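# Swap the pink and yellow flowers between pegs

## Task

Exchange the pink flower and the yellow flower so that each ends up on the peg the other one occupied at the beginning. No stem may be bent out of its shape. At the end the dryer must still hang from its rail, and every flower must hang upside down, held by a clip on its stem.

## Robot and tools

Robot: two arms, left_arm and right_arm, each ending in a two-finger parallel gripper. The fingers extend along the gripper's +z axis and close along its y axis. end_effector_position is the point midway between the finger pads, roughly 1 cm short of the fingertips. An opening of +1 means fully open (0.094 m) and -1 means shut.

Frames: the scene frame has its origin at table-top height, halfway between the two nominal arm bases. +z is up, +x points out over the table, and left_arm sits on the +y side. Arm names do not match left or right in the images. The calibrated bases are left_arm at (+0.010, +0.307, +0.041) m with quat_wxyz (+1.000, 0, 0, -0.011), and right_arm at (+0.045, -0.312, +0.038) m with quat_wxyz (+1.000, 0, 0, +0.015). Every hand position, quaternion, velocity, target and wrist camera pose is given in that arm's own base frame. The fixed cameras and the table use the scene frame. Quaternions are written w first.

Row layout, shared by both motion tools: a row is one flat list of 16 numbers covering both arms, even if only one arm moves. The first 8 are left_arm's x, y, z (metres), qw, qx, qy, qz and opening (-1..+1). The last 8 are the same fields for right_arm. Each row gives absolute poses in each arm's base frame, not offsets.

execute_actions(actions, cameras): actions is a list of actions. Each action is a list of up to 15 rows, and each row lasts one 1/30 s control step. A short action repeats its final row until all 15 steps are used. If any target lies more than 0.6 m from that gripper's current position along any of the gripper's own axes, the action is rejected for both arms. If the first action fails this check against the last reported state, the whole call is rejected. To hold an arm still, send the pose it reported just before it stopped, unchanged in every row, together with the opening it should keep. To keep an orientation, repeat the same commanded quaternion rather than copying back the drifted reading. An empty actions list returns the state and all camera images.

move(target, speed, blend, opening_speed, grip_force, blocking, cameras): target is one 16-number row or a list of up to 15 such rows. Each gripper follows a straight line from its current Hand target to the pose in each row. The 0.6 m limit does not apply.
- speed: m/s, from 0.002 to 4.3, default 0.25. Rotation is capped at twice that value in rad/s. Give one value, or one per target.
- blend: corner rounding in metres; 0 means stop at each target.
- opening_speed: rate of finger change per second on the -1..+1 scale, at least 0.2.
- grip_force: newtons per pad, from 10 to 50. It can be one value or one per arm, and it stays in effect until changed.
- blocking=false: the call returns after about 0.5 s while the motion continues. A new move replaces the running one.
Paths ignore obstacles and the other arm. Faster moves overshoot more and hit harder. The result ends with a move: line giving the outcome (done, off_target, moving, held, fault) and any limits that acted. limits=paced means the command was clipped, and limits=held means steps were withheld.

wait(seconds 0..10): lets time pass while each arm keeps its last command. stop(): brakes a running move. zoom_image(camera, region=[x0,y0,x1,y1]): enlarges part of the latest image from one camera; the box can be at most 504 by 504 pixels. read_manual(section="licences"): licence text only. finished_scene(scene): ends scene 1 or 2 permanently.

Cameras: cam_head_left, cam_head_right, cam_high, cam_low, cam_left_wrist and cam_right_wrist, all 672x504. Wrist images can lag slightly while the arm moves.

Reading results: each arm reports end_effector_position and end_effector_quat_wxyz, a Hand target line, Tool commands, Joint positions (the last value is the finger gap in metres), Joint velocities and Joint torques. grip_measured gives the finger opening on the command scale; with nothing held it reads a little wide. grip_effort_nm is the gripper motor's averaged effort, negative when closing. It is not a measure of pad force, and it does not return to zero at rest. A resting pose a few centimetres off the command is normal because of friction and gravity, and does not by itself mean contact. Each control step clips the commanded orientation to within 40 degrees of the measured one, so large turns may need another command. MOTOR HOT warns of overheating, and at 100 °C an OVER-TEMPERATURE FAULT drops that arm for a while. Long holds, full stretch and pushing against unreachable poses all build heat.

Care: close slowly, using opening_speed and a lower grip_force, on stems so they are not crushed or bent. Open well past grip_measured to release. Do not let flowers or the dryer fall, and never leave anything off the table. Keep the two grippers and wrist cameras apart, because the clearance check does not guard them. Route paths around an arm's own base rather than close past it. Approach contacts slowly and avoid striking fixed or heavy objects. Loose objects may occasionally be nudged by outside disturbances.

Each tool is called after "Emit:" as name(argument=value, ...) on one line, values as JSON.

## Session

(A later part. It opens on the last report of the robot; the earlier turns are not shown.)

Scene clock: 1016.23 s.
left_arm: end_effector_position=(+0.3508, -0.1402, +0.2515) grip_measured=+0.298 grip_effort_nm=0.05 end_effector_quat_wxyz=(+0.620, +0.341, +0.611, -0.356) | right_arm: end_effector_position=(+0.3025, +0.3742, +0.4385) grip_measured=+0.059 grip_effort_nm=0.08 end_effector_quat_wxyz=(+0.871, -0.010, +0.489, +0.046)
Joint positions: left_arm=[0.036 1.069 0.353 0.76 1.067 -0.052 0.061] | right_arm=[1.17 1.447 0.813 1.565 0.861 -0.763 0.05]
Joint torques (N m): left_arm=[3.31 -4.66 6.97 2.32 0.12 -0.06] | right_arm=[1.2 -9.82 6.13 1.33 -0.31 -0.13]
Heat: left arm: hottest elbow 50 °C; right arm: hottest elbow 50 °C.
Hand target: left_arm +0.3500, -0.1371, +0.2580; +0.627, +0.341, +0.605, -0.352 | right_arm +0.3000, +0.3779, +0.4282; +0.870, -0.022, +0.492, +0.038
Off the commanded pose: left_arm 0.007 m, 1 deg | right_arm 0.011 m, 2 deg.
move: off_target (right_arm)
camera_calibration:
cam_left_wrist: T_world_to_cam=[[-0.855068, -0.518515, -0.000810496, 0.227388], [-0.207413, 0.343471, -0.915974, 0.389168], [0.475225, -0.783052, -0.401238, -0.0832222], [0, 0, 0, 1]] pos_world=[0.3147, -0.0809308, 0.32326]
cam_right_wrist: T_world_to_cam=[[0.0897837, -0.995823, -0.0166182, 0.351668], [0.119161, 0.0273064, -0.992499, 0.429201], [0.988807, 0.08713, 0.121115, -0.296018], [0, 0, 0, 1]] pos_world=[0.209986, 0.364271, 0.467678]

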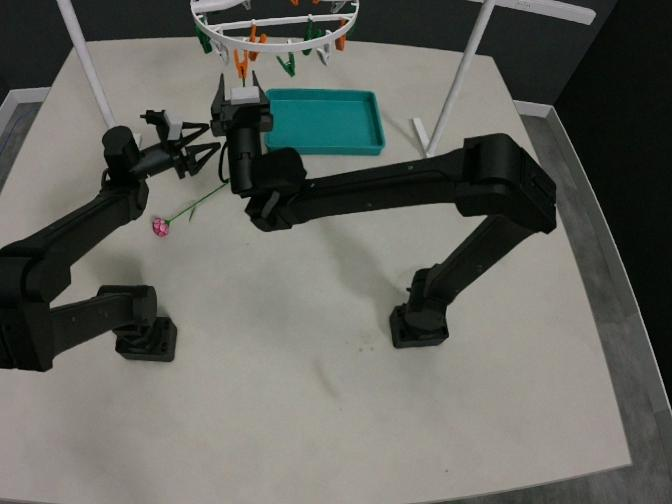

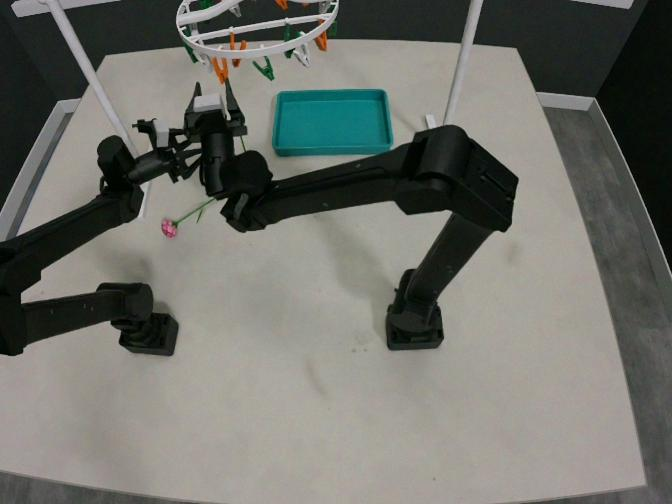

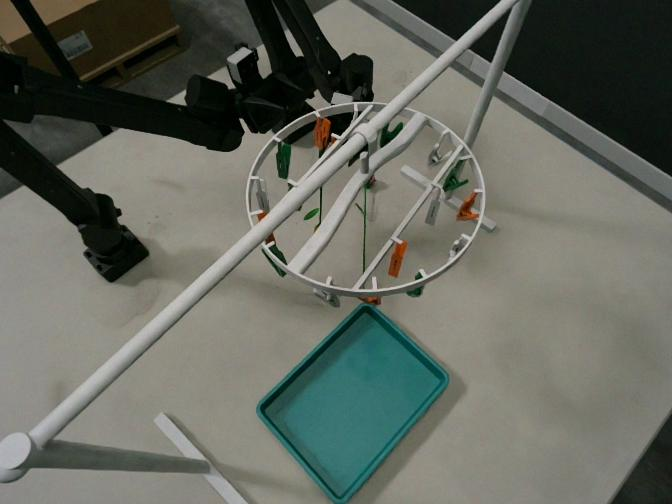

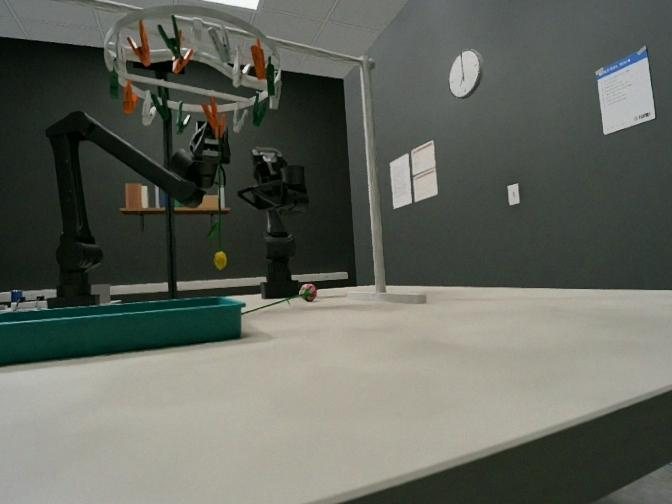

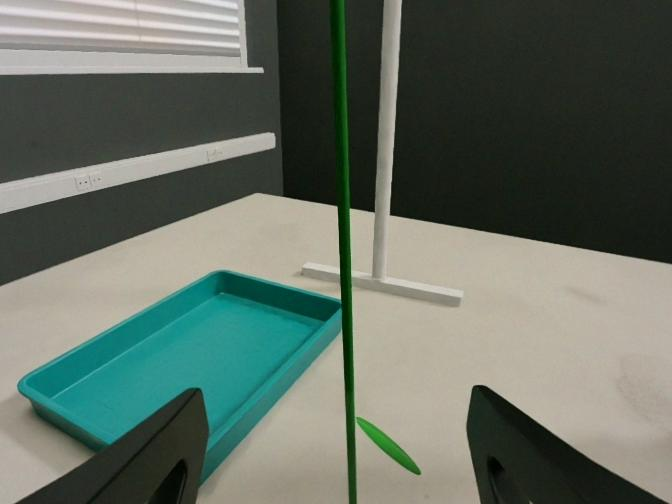

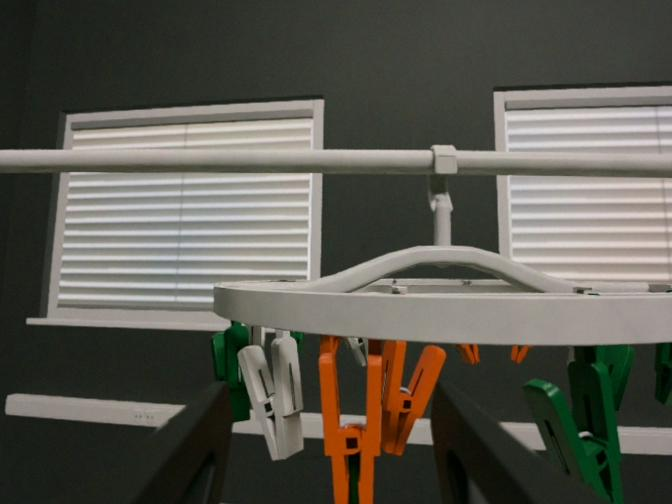

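Emit:
move(target=[[0.36, -0.09, 0.13, 0.1, 0.41, 0.9, -0.05, 0.3, 0.26, 0.26, 0.38, 0.7746, -0.1317, 0.5944, 0.1717, 0.0], [0.4316, -0.1164, 0.06, 0.0, 0.4123, 0.911, 0.0, 0.3, 0.365, 0.12, 0.39, 0.7506, -0.243, 0.4874, 0.3742, 0.0]], speed=[0.25, 0.2], blend=[0.03, 0], cameras=["cam_left_wrist", "cam_right_wrist", "cam_head_left", "cam_head_right", "cam_low"])

Scene clock: 1045.97 s.
left_arm: end_effector_position=(+0.4150, -0.1082, +0.0511) grip_measured=+0.298 grip_effort_nm=0.05 end_effector_quat_wxyz=(-0.010, +0.413, +0.911, -0.003) | right_arm: end_effector_position=(+0.3556, +0.1231, +0.3678) grip_measured=+0.001 grip_effort_nm=-0.08 end_effector_quat_wxyz=(+0.739, -0.239, +0.504, +0.377)
Joint positions: left_arm=[-0.253 1.631 1.063 -1.025 0.003 0.598 0.061] | right_arm=[-0.016 1.052 0.397 1.254 -0.837 0.499 0.047]
Joint torques (N m): left_arm=[1.85 -10.11 9.89 -0.03 -0.02 -0.06] | right_arm=[-0.15 -2.43 11.07 1.89 0.26 0.18]
Heat: left arm: hottest elbow 50 °C; right arm: hottest elbow 47 °C.
Hand target: left_arm +0.4310, -0.1163, +0.0603; +0.000, +0.412, +0.911, +0.000 | right_arm +0.3637, +0.1198, +0.3895; +0.750, -0.243, +0.488, +0.374
Off the commanded pose: left_arm 0.021 m, 1 deg | right_arm 0.024 m, 2 deg.
move: off_target (left_arm, right_arm)
camera_calibration:
cam_left_wrist: T_world_to_cam=[[-0.760614, -0.64913, 0.00978799, 0.244823], [-0.581142, 0.687515, 0.435427, 0.331093], [-0.289378, 0.325504, -0.900171, 0.293728], [0, 0, 0, 1]] pos_world=[0.463627, -0.164319, 0.117842]
cam_right_wrist: T_world_to_cam=[[0.800117, -0.599612, -0.0166627, -0.20568], [-0.0378434, -0.0227359, -0.999025, 0.424002], [0.598649, 0.799968, -0.0408827, -0.207495], [0, 0, 0, 1]] pos_world=[0.30483, 0.052301, 0.411679]
Images, in order (width x height): cam_head_left 672x504, cam_head_right 672x504, cam_low 672x504, cam_left_wrist 672x504, cam_right_wrist 672x504.

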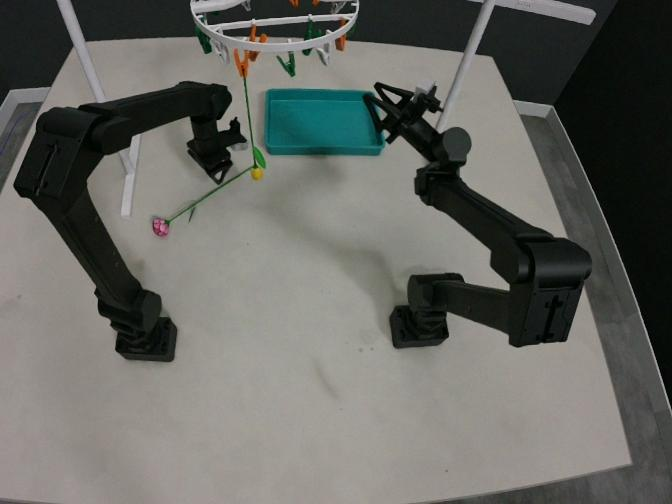

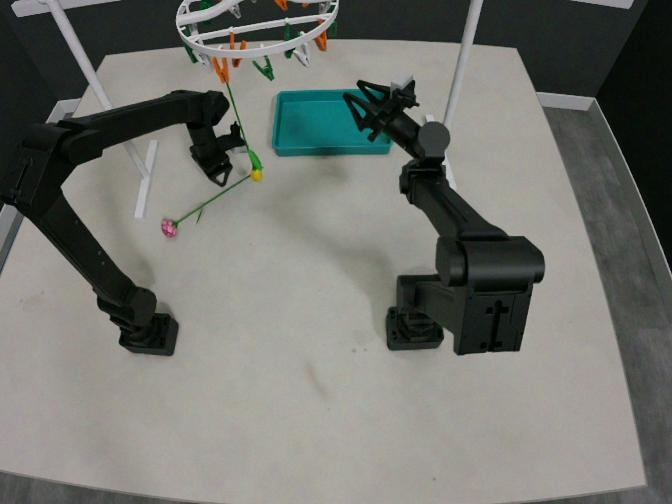

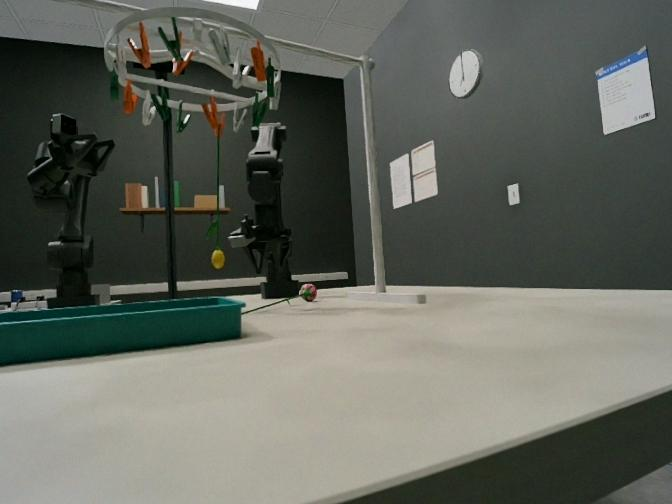

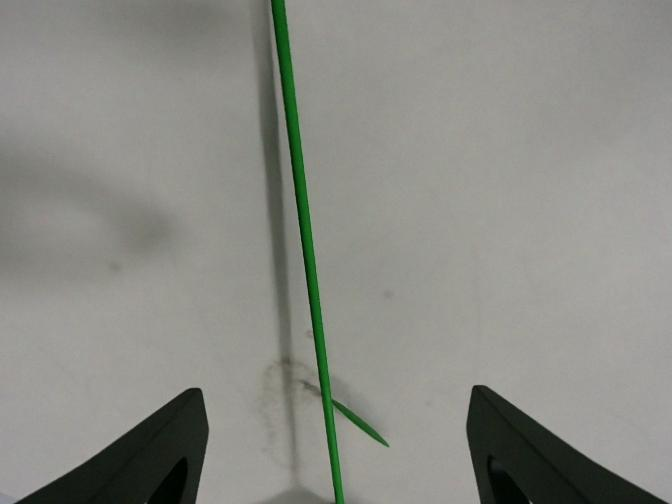

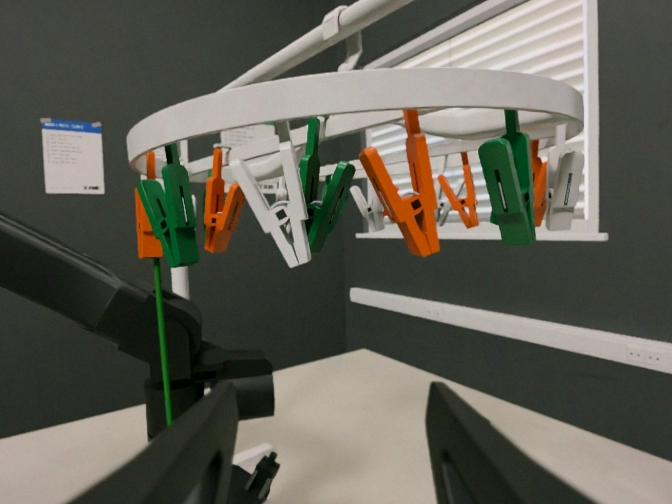

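Emit:
zoom_image(camera="cam_head_left", region=[290, 0, 380, 100])

Emit:
zoom_image(camera="cam_head_right", region=[270, 0, 360, 100])

Emit:
zoom_image(camera="cam_right_wrist", region=[330, 60, 560, 280])

Scaled by 5.040 from the camera's 672x504 image, which has a finer 960x720 frame.

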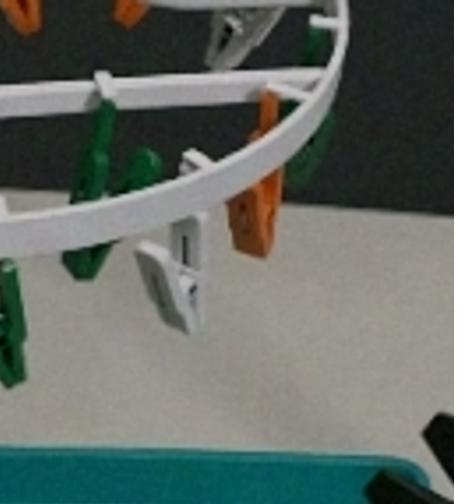

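Scaled by 5.040 from the camera's 672x504 image, which has a finer 960x720 frame.

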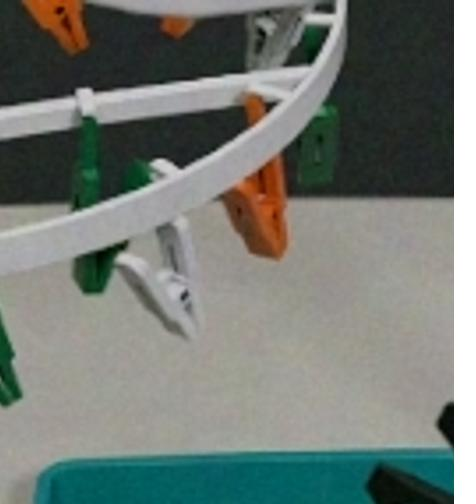

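Scaled by 2.191 from the camera's 672x504 image, which has a finer 960x720 frame.

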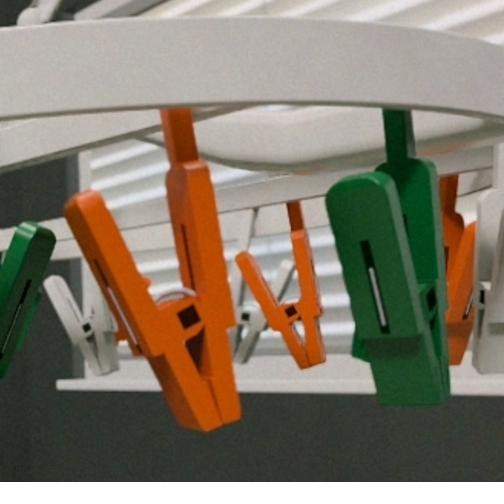

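Emit:
move(target=[0.435, -0.106, 0.01, 0.0, 0.3714, 0.9285, 0.0, 0.3, 0.422, 0.16, 0.455, 0.799, -0.1972, 0.4429, 0.3557, -0.06], speed=0.12, cameras=["cam_left_wrist", "cam_right_wrist", "cam_low"])

Scene clock: 1082.70 s.
left_arm: end_effector_position=(+0.4319, -0.1104, +0.0165) grip_measured=+0.298 grip_effort_nm=0.05 end_effector_quat_wxyz=(+0.002, +0.381, +0.925, -0.001) | right_arm: end_effector_position=(+0.4138, +0.1543, +0.4345) grip_measured=-0.059 grip_effort_nm=-0.08 end_effector_quat_wxyz=(+0.790, -0.188, +0.459, +0.361)
Joint positions: left_arm=[-0.248 1.71 1.058 -0.916 0.003 0.534 0.061] | right_arm=[0.145 1.156 0.596 1.206 -0.566 0.424 0.044]
Joint torques (N m): left_arm=[3.31 -10.64 6.35 0.94 -0.03 -0.04] | right_arm=[1.32 -5.19 11.73 1.06 0.29 -0.12]
Heat: left arm: hottest elbow 51 °C; right arm: hottest elbow 52 °C.
Hand target: left_arm +0.4348, -0.1060, +0.0100; +0.000, +0.371, +0.928, +0.000 | right_arm +0.4207, +0.1595, +0.4547; +0.799, -0.197, +0.443, +0.356
Off the commanded pose: left_arm 0.008 m, 1 deg | right_arm 0.023 m, 2 deg.
move: off_target (right_arm)
camera_calibration:
cam_left_wrist: T_world_to_cam=[[-0.714091, -0.70004, -0.00430877, 0.231139], [-0.637389, 0.647612, 0.417534, 0.37775], [-0.2895, 0.300903, -0.908651, 0.265621], [0, 0, 0, 1]] pos_world=[0.482725, -0.162755, 0.0846293]
cam_right_wrist: T_world_to_cam=[[0.74315, -0.668694, -0.0240187, -0.194889], [0.0525054, 0.0940614, -0.994181, 0.436075], [0.667062, 0.737564, 0.105012, -0.346657], [0, 0, 0, 1]] pos_world=[0.353177, 0.0843426, 0.46526]
Images, in order (width x height): cam_low 672x504, cam_left_wrist 672x504, cam_right_wrist 672x504.

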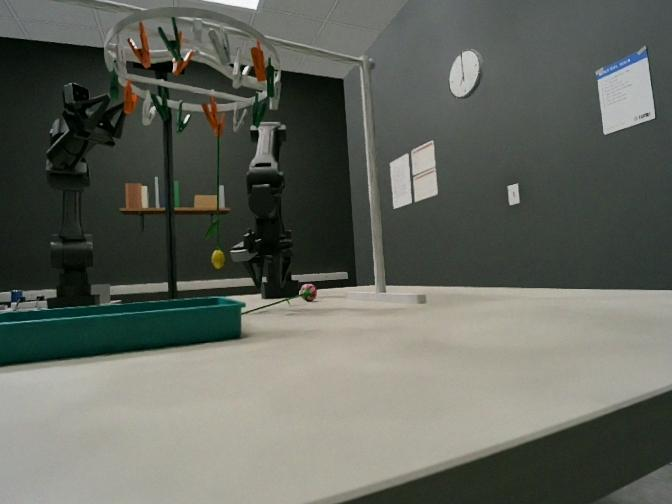

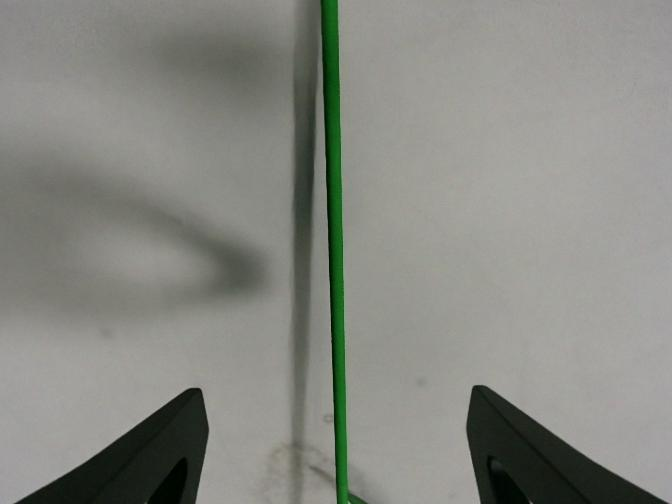

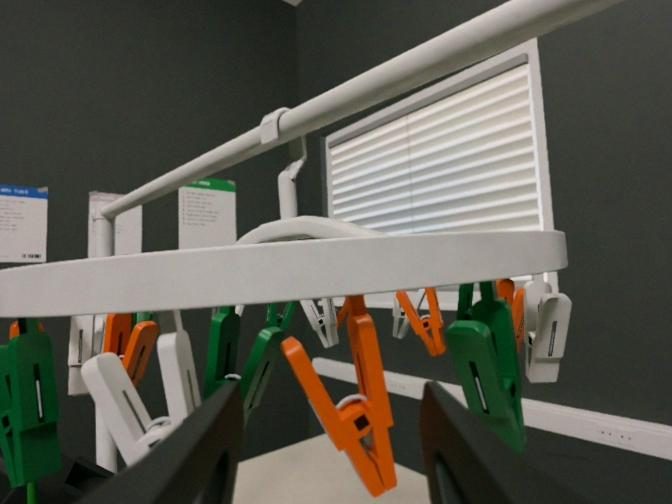

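Emit:
move(target=[[0.435, -0.106, -0.036, 0.0, 0.3714, 0.9285, 0.0, 0.3, 0.443, 0.1835, 0.47, 0.799, -0.1972, 0.4429, 0.3557, -0.06], [0.435, -0.106, -0.036, 0.0, 0.3714, 0.9285, 0.0, -0.8, 0.443, 0.1835, 0.47, 0.799, -0.1972, 0.4429, 0.3557, -0.06]], speed=0.06, opening_speed=0.6, grip_force=[50, 50], cameras=["cam_left_wrist", "cam_right_wrist", "cam_low"])

Emit:
zoom_image(camera="cam_low", region=[220, 230, 340, 320])

Scene clock: 1097.77 s.
left_arm: end_effector_position=(+0.4328, -0.1106, -0.0294) grip_measured=-0.798 grip_effort_nm=-0.12 end_effector_quat_wxyz=(+0.002, +0.381, +0.925, -0.001) | right_arm: end_effector_position=(+0.4350, +0.1773, +0.4492) grip_measured=-0.059 grip_effort_nm=-0.08 end_effector_quat_wxyz=(+0.790, -0.189, +0.459, +0.360)
Joint positions: left_arm=[-0.248 1.794 1.024 -0.797 0.003 0.533 0.01] | right_arm=[0.202 1.2 0.678 1.147 -0.521 0.382 0.044]
Joint torques (N m): left_arm=[3.25 -11.11 5.72 0.94 -0.02 -0.06] | right_arm=[1.26 -6.01 11.92 1.09 0.27 -0.12]
Heat: left arm: hottest elbow 49 °C; right arm: hottest elbow 52 °C.
Hand target: left_arm +0.4349, -0.1060, -0.0358; +0.000, +0.371, +0.928, +0.000 | right_arm +0.4417, +0.1830, +0.4695; +0.799, -0.197, +0.443, +0.356
Off the commanded pose: left_arm 0.008 m, 1 deg | right_arm 0.023 m, 2 deg.
move: off_target (right_arm)
camera_calibration:
cam_left_wrist: T_world_to_cam=[[-0.713838, -0.700296, -0.00454899, 0.231289], [-0.637761, 0.647382, 0.417322, 0.397727], [-0.289304, 0.300801, -0.908747, 0.224218], [0, 0, 0, 1]] pos_world=[0.483624, -0.162956, 0.0388291]
cam_right_wrist: T_world_to_cam=[[0.74316, -0.668756, -0.0218755, -0.19601], [0.0532692, 0.0917219, -0.994359, 0.44746], [0.66699, 0.737803, 0.103788, -0.378785], [0, 0, 0, 1]] pos_world=[0.374477, 0.107343, 0.479962]
Images, in order (width x height): cam_low 672x504, cam_left_wrist 672x504, cam_right_wrist 672x504.

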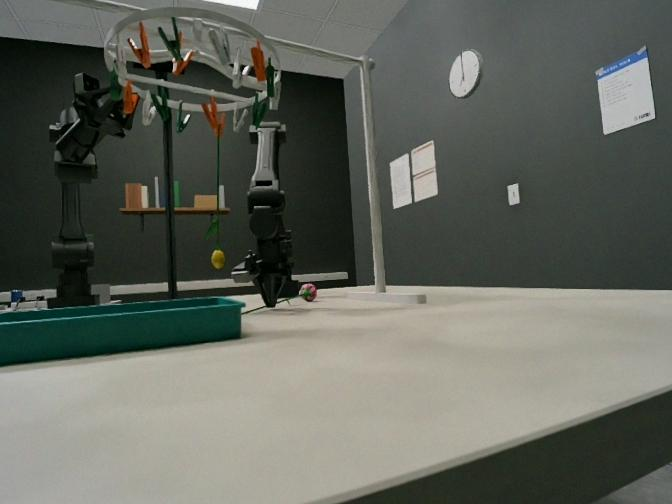

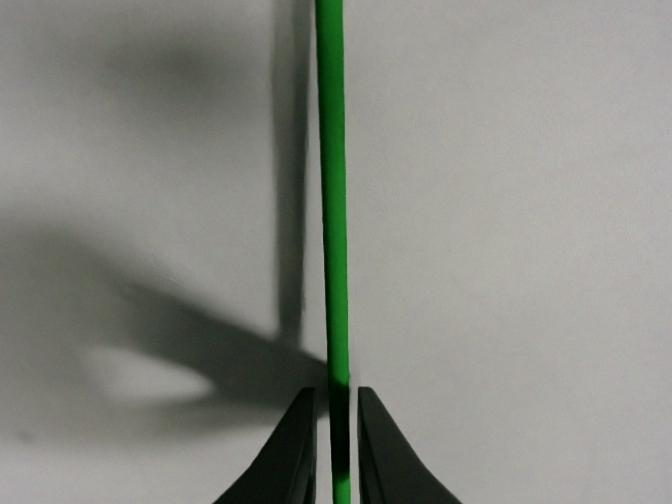

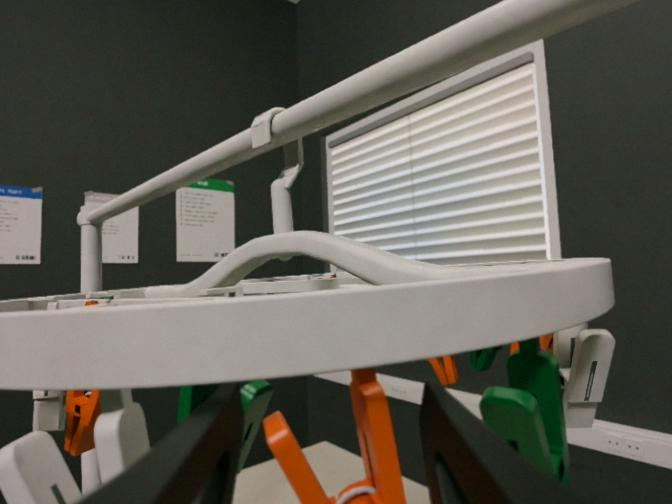

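Scaled by 4.200 from the camera's 672x504 image, which has a finer 960x720 frame.

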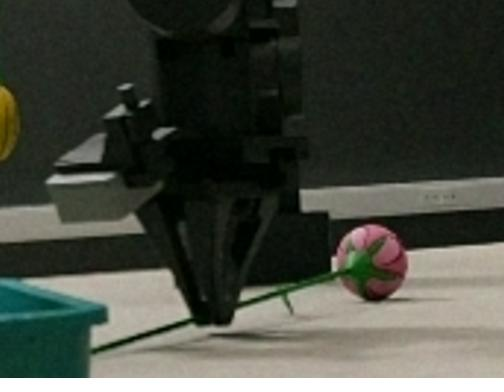

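Emit:
move(target=[[0.435, -0.106, -0.036, 0.0, 0.3714, 0.9285, 0.0, -0.97, 0.443, 0.1835, 0.47, 0.799, -0.1972, 0.4429, 0.3557, -0.4], [0.435, -0.106, 0.03, 0.0, 0.3714, 0.9285, 0.0, -0.97, 0.443, 0.1835, 0.47, 0.799, -0.1972, 0.4429, 0.3557, -0.76]], speed=0.06, opening_speed=0.35, grip_force=[18, 50], cameras=["cam_left_wrist", "cam_right_wrist", "cam_low", "cam_high"])

Emit:
zoom_image(camera="cam_low", region=[100, 60, 180, 150])

Emit:
zoom_image(camera="cam_high", region=[240, 180, 320, 270])

Scene clock: 1106.30 s.
left_arm: end_effector_position=(+0.4138, -0.1058, +0.0100) grip_measured=-0.926 grip_effort_nm=-0.47 end_effector_quat_wxyz=(-0.025, +0.380, +0.924, -0.005) | right_arm: end_effector_position=(+0.4350, +0.1783, +0.4510) grip_measured=-0.758 grip_effort_nm=-0.08 end_effector_quat_wxyz=(+0.791, -0.190, +0.457, +0.361)
Joint positions: left_arm=[-0.248 1.709 1.034 -0.946 0.003 0.533 0.003] | right_arm=[0.205 1.201 0.682 1.147 -0.52 0.381 0.011]
Joint torques (N m): left_arm=[3.31 -12.92 9.05 -0.08 -0.02 -0.06] | right_arm=[1.14 -6.3 11.74 1.14 0.22 -0.12]
Heat: left arm: hottest elbow 49 °C; right arm: hottest elbow 54 °C.
Hand target: left_arm +0.4342, -0.1058, +0.0302; +0.000, +0.371, +0.929, +0.000 | right_arm +0.4418, +0.1831, +0.4697; +0.799, -0.197, +0.443, +0.356
Off the commanded pose: left_arm 0.029 m, 3 deg | right_arm 0.021 m, 2 deg.
grip_force (N): 18, 50
move: off_target (left_arm, right_arm); target 2's new opening was sent with right_arm's hand 0.023 m and 2 deg from that target
camera_calibration:
cam_left_wrist: T_world_to_cam=[[-0.713083, -0.700699, 0.0230854, 0.220617], [-0.61549, 0.641456, 0.457937, 0.355812], [-0.335684, 0.312338, -0.888685, 0.273196], [0, 0, 0, 1]] pos_world=[0.468025, -0.158981, 0.0747526]
cam_right_wrist: T_world_to_cam=[[0.743971, -0.667937, -0.0191845, -0.196985], [0.0571358, 0.0921923, -0.994101, 0.447356], [0.665765, 0.738486, 0.106751, -0.380591], [0, 0, 0, 1]] pos_world=[0.374375, 0.108245, 0.481567]
Images, in order (width x height): cam_high 672x504, cam_low 672x504, cam_left_wrist 672x504, cam_right_wrist 672x504.

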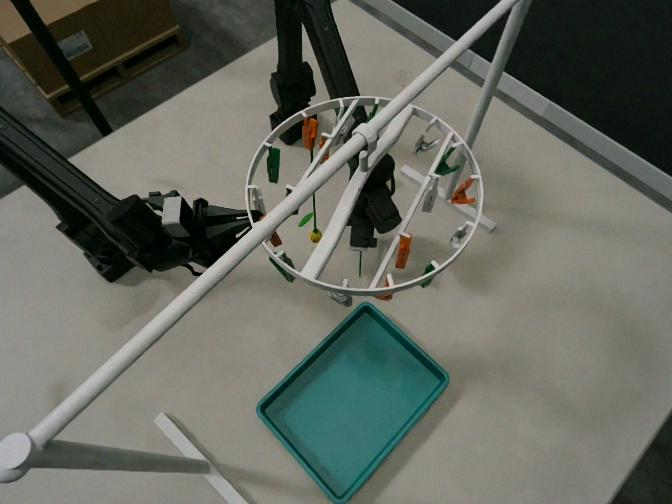

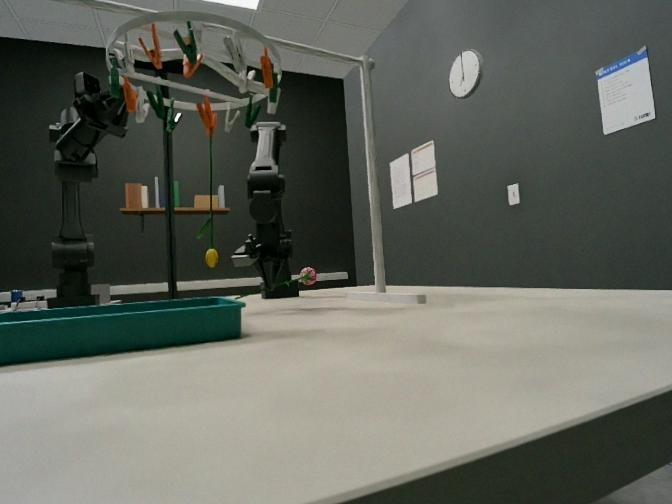

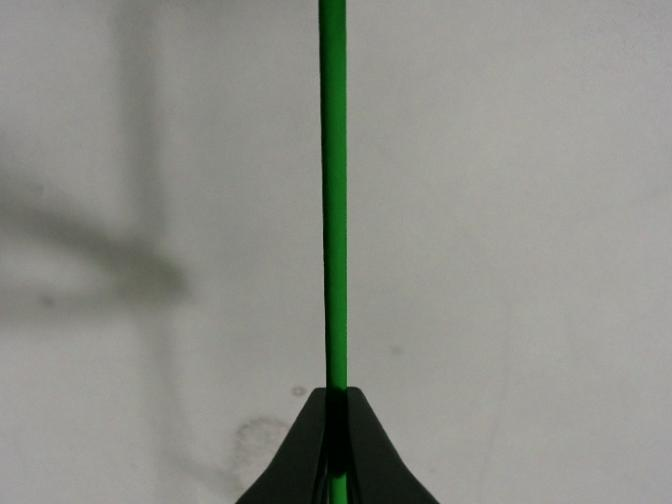

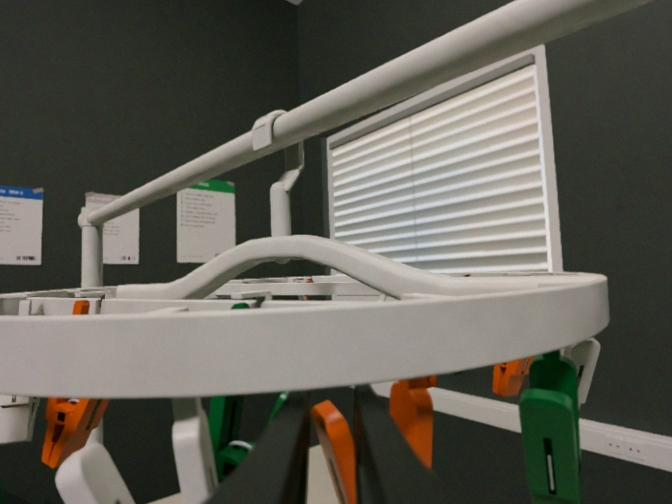

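Scaled by 5.600 from the camera's 672x504 image, which has a finer 960x720 frame.

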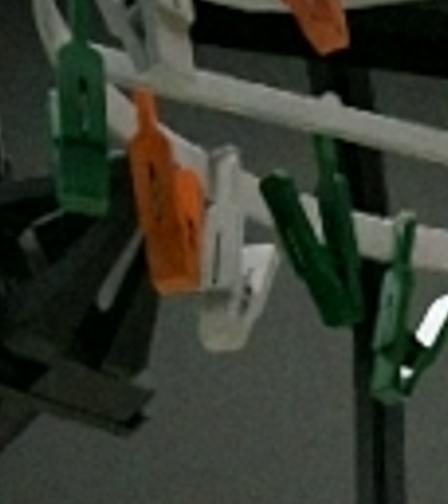

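Scaled by 5.600 from the camera's 672x504 image, which has a finer 960x720 frame.

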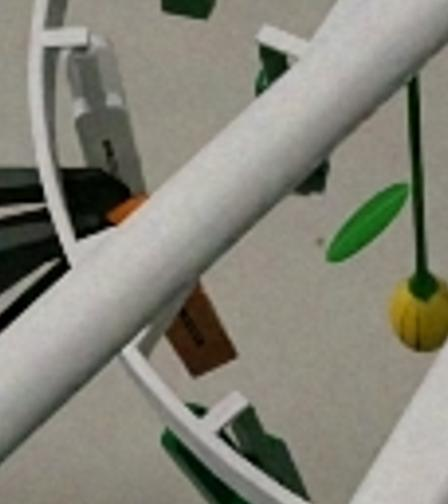

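Emit:
move(target=[[0.43, -0.1, 0.05, 0.0, 0.3714, 0.9285, 0.0, -0.97, 0.443, 0.1835, 0.47, 0.799, -0.1972, 0.4429, 0.3557, 0.0]], speed=0.06, opening_speed=0.5, cameras=["cam_right_wrist", "cam_low", "cam_head_left", "cam_head_right"])

Emit:
zoom_image(camera="cam_head_left", region=[290, 0, 390, 100])

Emit:
zoom_image(camera="cam_head_right", region=[270, 0, 370, 100])

Scene clock: 1114.30 s.
left_arm: end_effector_position=(+0.4081, -0.0996, +0.0287) grip_measured=-0.926 grip_effort_nm=-0.47 end_effector_quat_wxyz=(-0.026, +0.376, +0.926, -0.005) | right_arm: end_effector_position=(+0.4352, +0.1783, +0.4507) grip_measured=-0.002 grip_effort_nm=0.08 end_effector_quat_wxyz=(+0.790, -0.190, +0.457, +0.361)
Joint positions: left_arm=[-0.237 1.664 1.034 -0.995 0.002 0.533 0.003] | right_arm=[0.205 1.201 0.682 1.147 -0.52 0.381 0.047]
Joint torques (N m): left_arm=[3.25 -12.57 9.5 -0.08 -0.03 0.06] | right_arm=[1.14 -6.36 11.69 1.13 0.24 -0.11]
Heat: left arm: hottest elbow 49 °C; right arm: hottest elbow 53 °C.
Hand target: left_arm +0.4291, -0.0998, +0.0503; +0.000, +0.371, +0.929, +0.000 | right_arm +0.4419, +0.1831, +0.4696; +0.799, -0.197, +0.443, +0.356
Off the commanded pose: left_arm 0.031 m, 3 deg | right_arm 0.021 m, 2 deg.
grip_force (N): 18, 50
move: off_target (left_arm, right_arm)
camera_calibration:
cam_right_wrist: T_world_to_cam=[[0.743939, -0.667959, -0.0196491, -0.1969], [0.0563981, 0.092058, -0.994155, 0.447462], [0.665864, 0.738482, 0.106157, -0.380454], [0, 0, 0, 1]] pos_world=[0.374576, 0.108245, 0.481366]
Images, in order (width x height): cam_head_left 672x504, cam_head_right 672x504, cam_low 672x504, cam_right_wrist 672x504.

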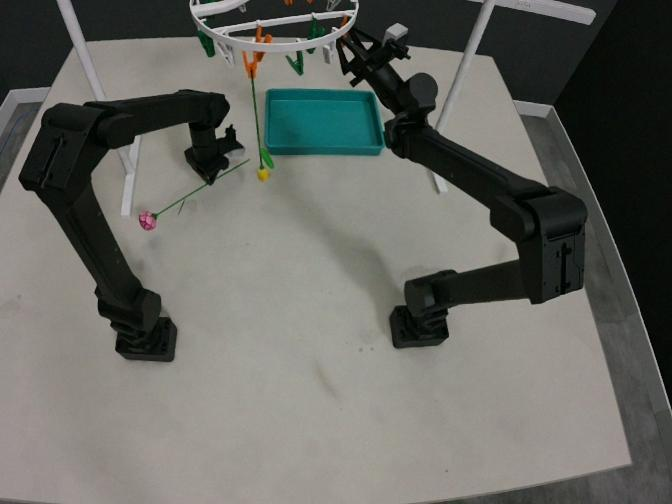

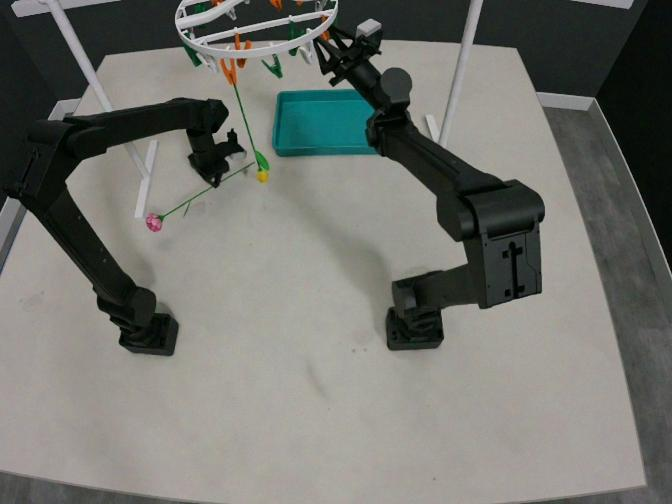

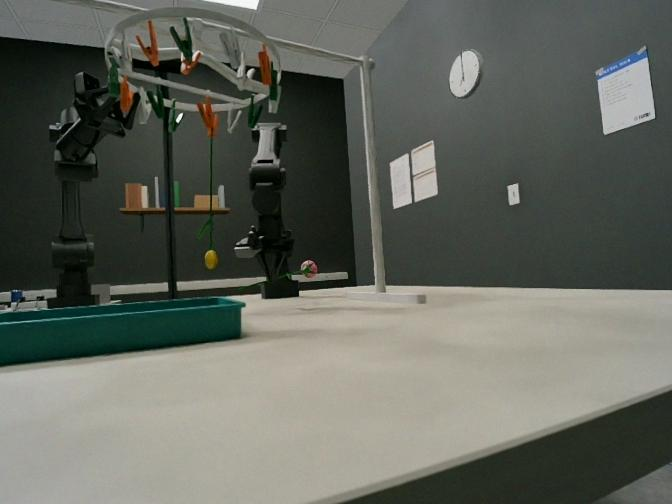

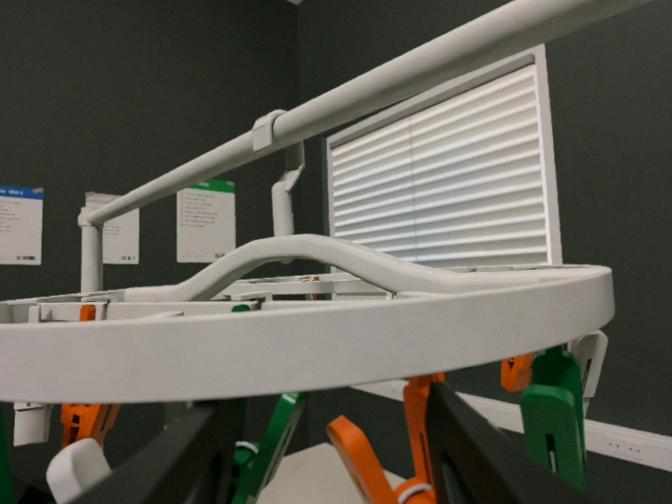

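Scaled by 5.040 from the camera's 672x504 image, which has a finer 960x720 frame.

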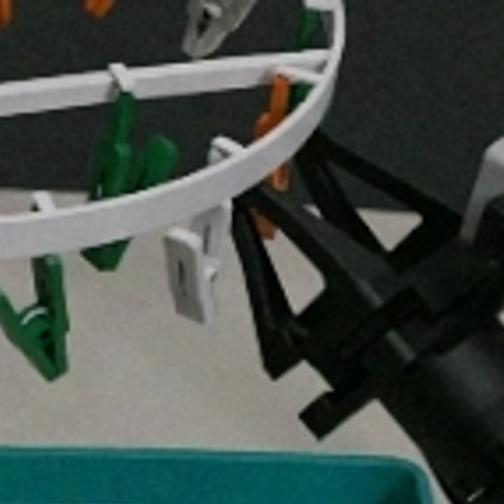

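Scaled by 5.040 from the camera's 672x504 image, which has a finer 960x720 frame.

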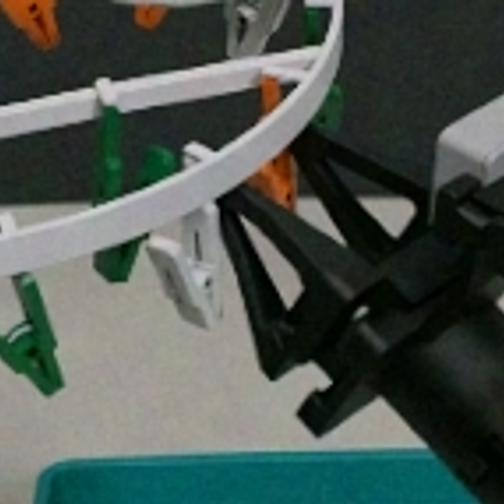

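Emit:
move(target=[[0.43, -0.1, 0.05, 0.0, 0.3714, 0.9285, 0.0, -0.97, 0.42, 0.157, 0.447, 0.799, -0.1972, 0.4429, 0.3557, 0.0]], speed=0.08, cameras=["cam_right_wrist"])

Emit:
zoom_image(camera="cam_right_wrist", region=[230, 250, 530, 504])

Scene clock: 1127.73 s.
left_arm: end_effector_position=(+0.4081, -0.0996, +0.0287) grip_measured=-0.926 grip_effort_nm=-0.47 end_effector_quat_wxyz=(-0.026, +0.376, +0.926, -0.005) | right_arm: end_effector_position=(+0.4231, +0.1616, +0.4489) grip_measured=-0.001 grip_effort_nm=0.08 end_effector_quat_wxyz=(+0.799, -0.202, +0.443, +0.353)
Joint positions: left_arm=[-0.237 1.664 1.034 -0.995 0.002 0.533 0.003] | right_arm=[0.158 1.186 0.648 1.213 -0.568 0.394 0.047]
Joint torques (N m): left_arm=[3.25 -12.57 9.5 -0.09 -0.02 0.06] | right_arm=[-0.26 -7.71 6.86 1.89 0.13 0.21]
Heat: left arm: hottest elbow 51 °C; right arm: hottest elbow 52 °C.
Hand target: left_arm +0.4291, -0.0998, +0.0503; +0.000, +0.371, +0.929, +0.000 | right_arm +0.4201, +0.1571, +0.4469; +0.799, -0.197, +0.443, +0.356
Off the commanded pose: left_arm 0.031 m, 3 deg | right_arm 0.006 m, 1 deg.
grip_force (N): 18, 50
move: off_target (left_arm)
camera_calibration:
cam_right_wrist: T_world_to_cam=[[0.742208, -0.669853, 0.0205844, -0.216089], [0.0994063, 0.0796645, -0.991853, 0.4306], [0.662756, 0.738208, 0.125715, -0.367373], [0, 0, 0, 1]] pos_world=[0.361058, 0.0921463, 0.477725]
Images, in order (width x height): cam_right_wrist 672x504.

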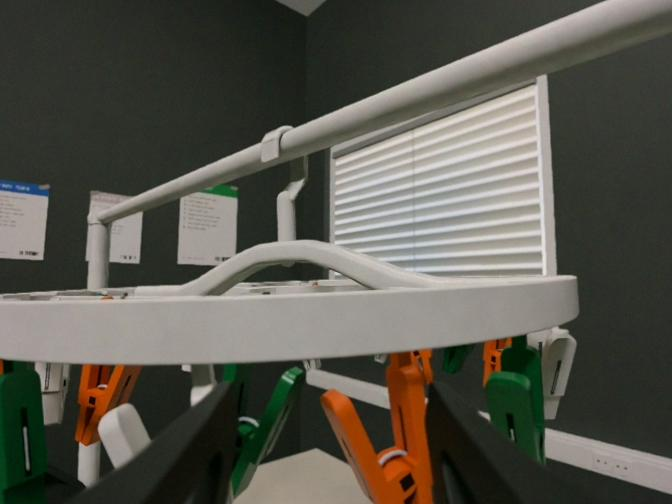

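Scaled by 1.680 from the camera's 672x504 image, which has a finer 960x720 frame.

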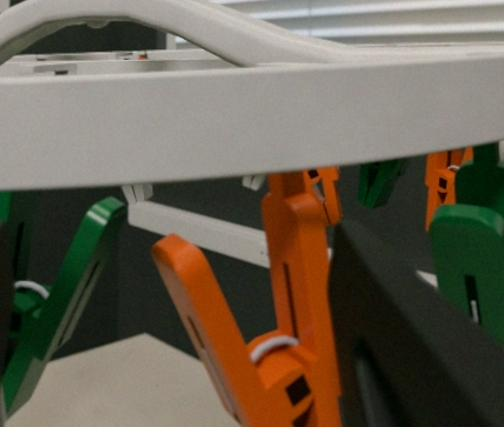

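Emit:
move(target=[[0.43, -0.1, 0.05, 0.0, 0.3714, 0.9285, 0.0, -0.97, 0.413, 0.128, 0.428, 0.7722, -0.2276, 0.428, 0.4106, 0.0]], speed=0.1, cameras=["cam_right_wrist", "cam_low", "cam_high"])

Emit:
zoom_image(camera="cam_right_wrist", region=[200, 200, 500, 454])

Scene clock: 1143.93 s.
left_arm: end_effector_position=(+0.4081, -0.0996, +0.0287) grip_measured=-0.926 grip_effort_nm=-0.47 end_effector_quat_wxyz=(-0.026, +0.376, +0.926, -0.005) | right_arm: end_effector_position=(+0.4100, +0.1317, +0.4363) grip_measured=-0.001 grip_effort_nm=0.08 end_effector_quat_wxyz=(+0.777, -0.234, +0.420, +0.406)
Joint positions: left_arm=[-0.237 1.664 1.034 -0.995 0.002 0.533 0.003] | right_arm=[0.029 1.259 0.633 1.464 -0.765 0.629 0.047]
Joint torques (N m): left_arm=[3.25 -12.51 9.51 -0.1 -0.02 0.07] | right_arm=[-0.03 -6.18 6.54 1.57 0.26 0.2]
Heat: left arm: hottest elbow 52 °C; right arm: hottest elbow 49 °C.
Hand target: left_arm +0.4291, -0.0998, +0.0503; +0.000, +0.371, +0.929, +0.000 | right_arm +0.4128, +0.1281, +0.4282; +0.772, -0.228, +0.428, +0.410
Off the commanded pose: left_arm 0.031 m, 3 deg | right_arm 0.010 m, 1 deg.
grip_force (N): 18, 50
move: off_target (left_arm)
camera_calibration:
cam_right_wrist: T_world_to_cam=[[0.827797, -0.560038, 0.0333116, -0.281263], [0.10439, 0.095417, -0.989949, 0.41676], [0.55123, 0.822954, 0.137448, -0.305616], [0, 0, 0, 1]] pos_world=[0.357787, 0.0542237, 0.463946]
Images, in order (width x height): cam_high 672x504, cam_low 672x504, cam_right_wrist 672x504.

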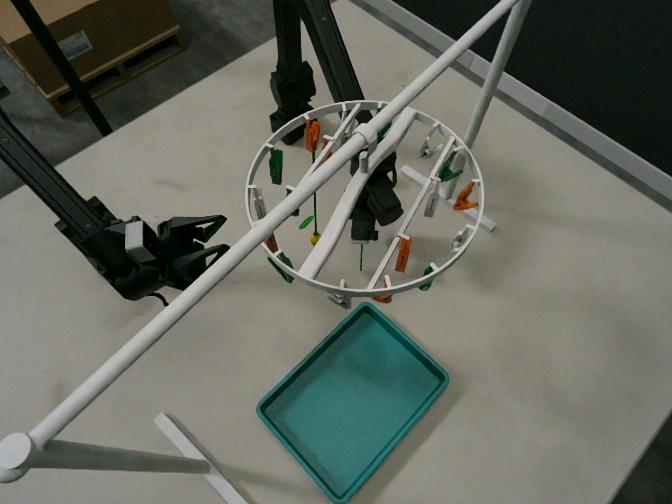

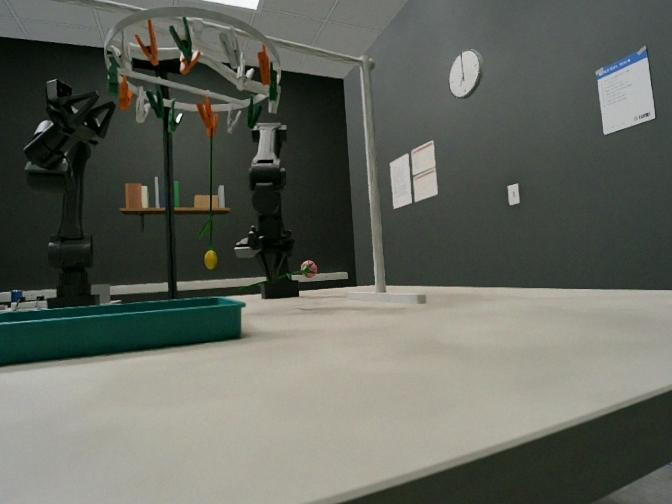

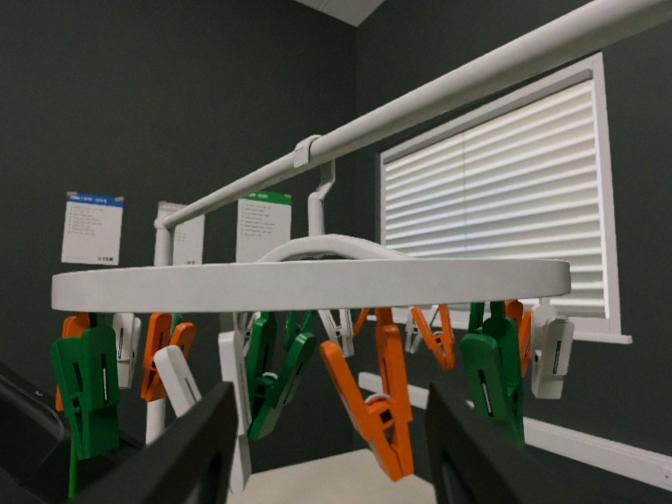

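Scaled by 1.680 from the camera's 672x504 image, which has a finer 960x720 frame.

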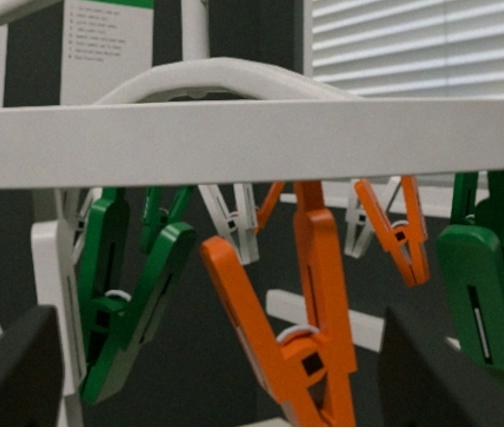

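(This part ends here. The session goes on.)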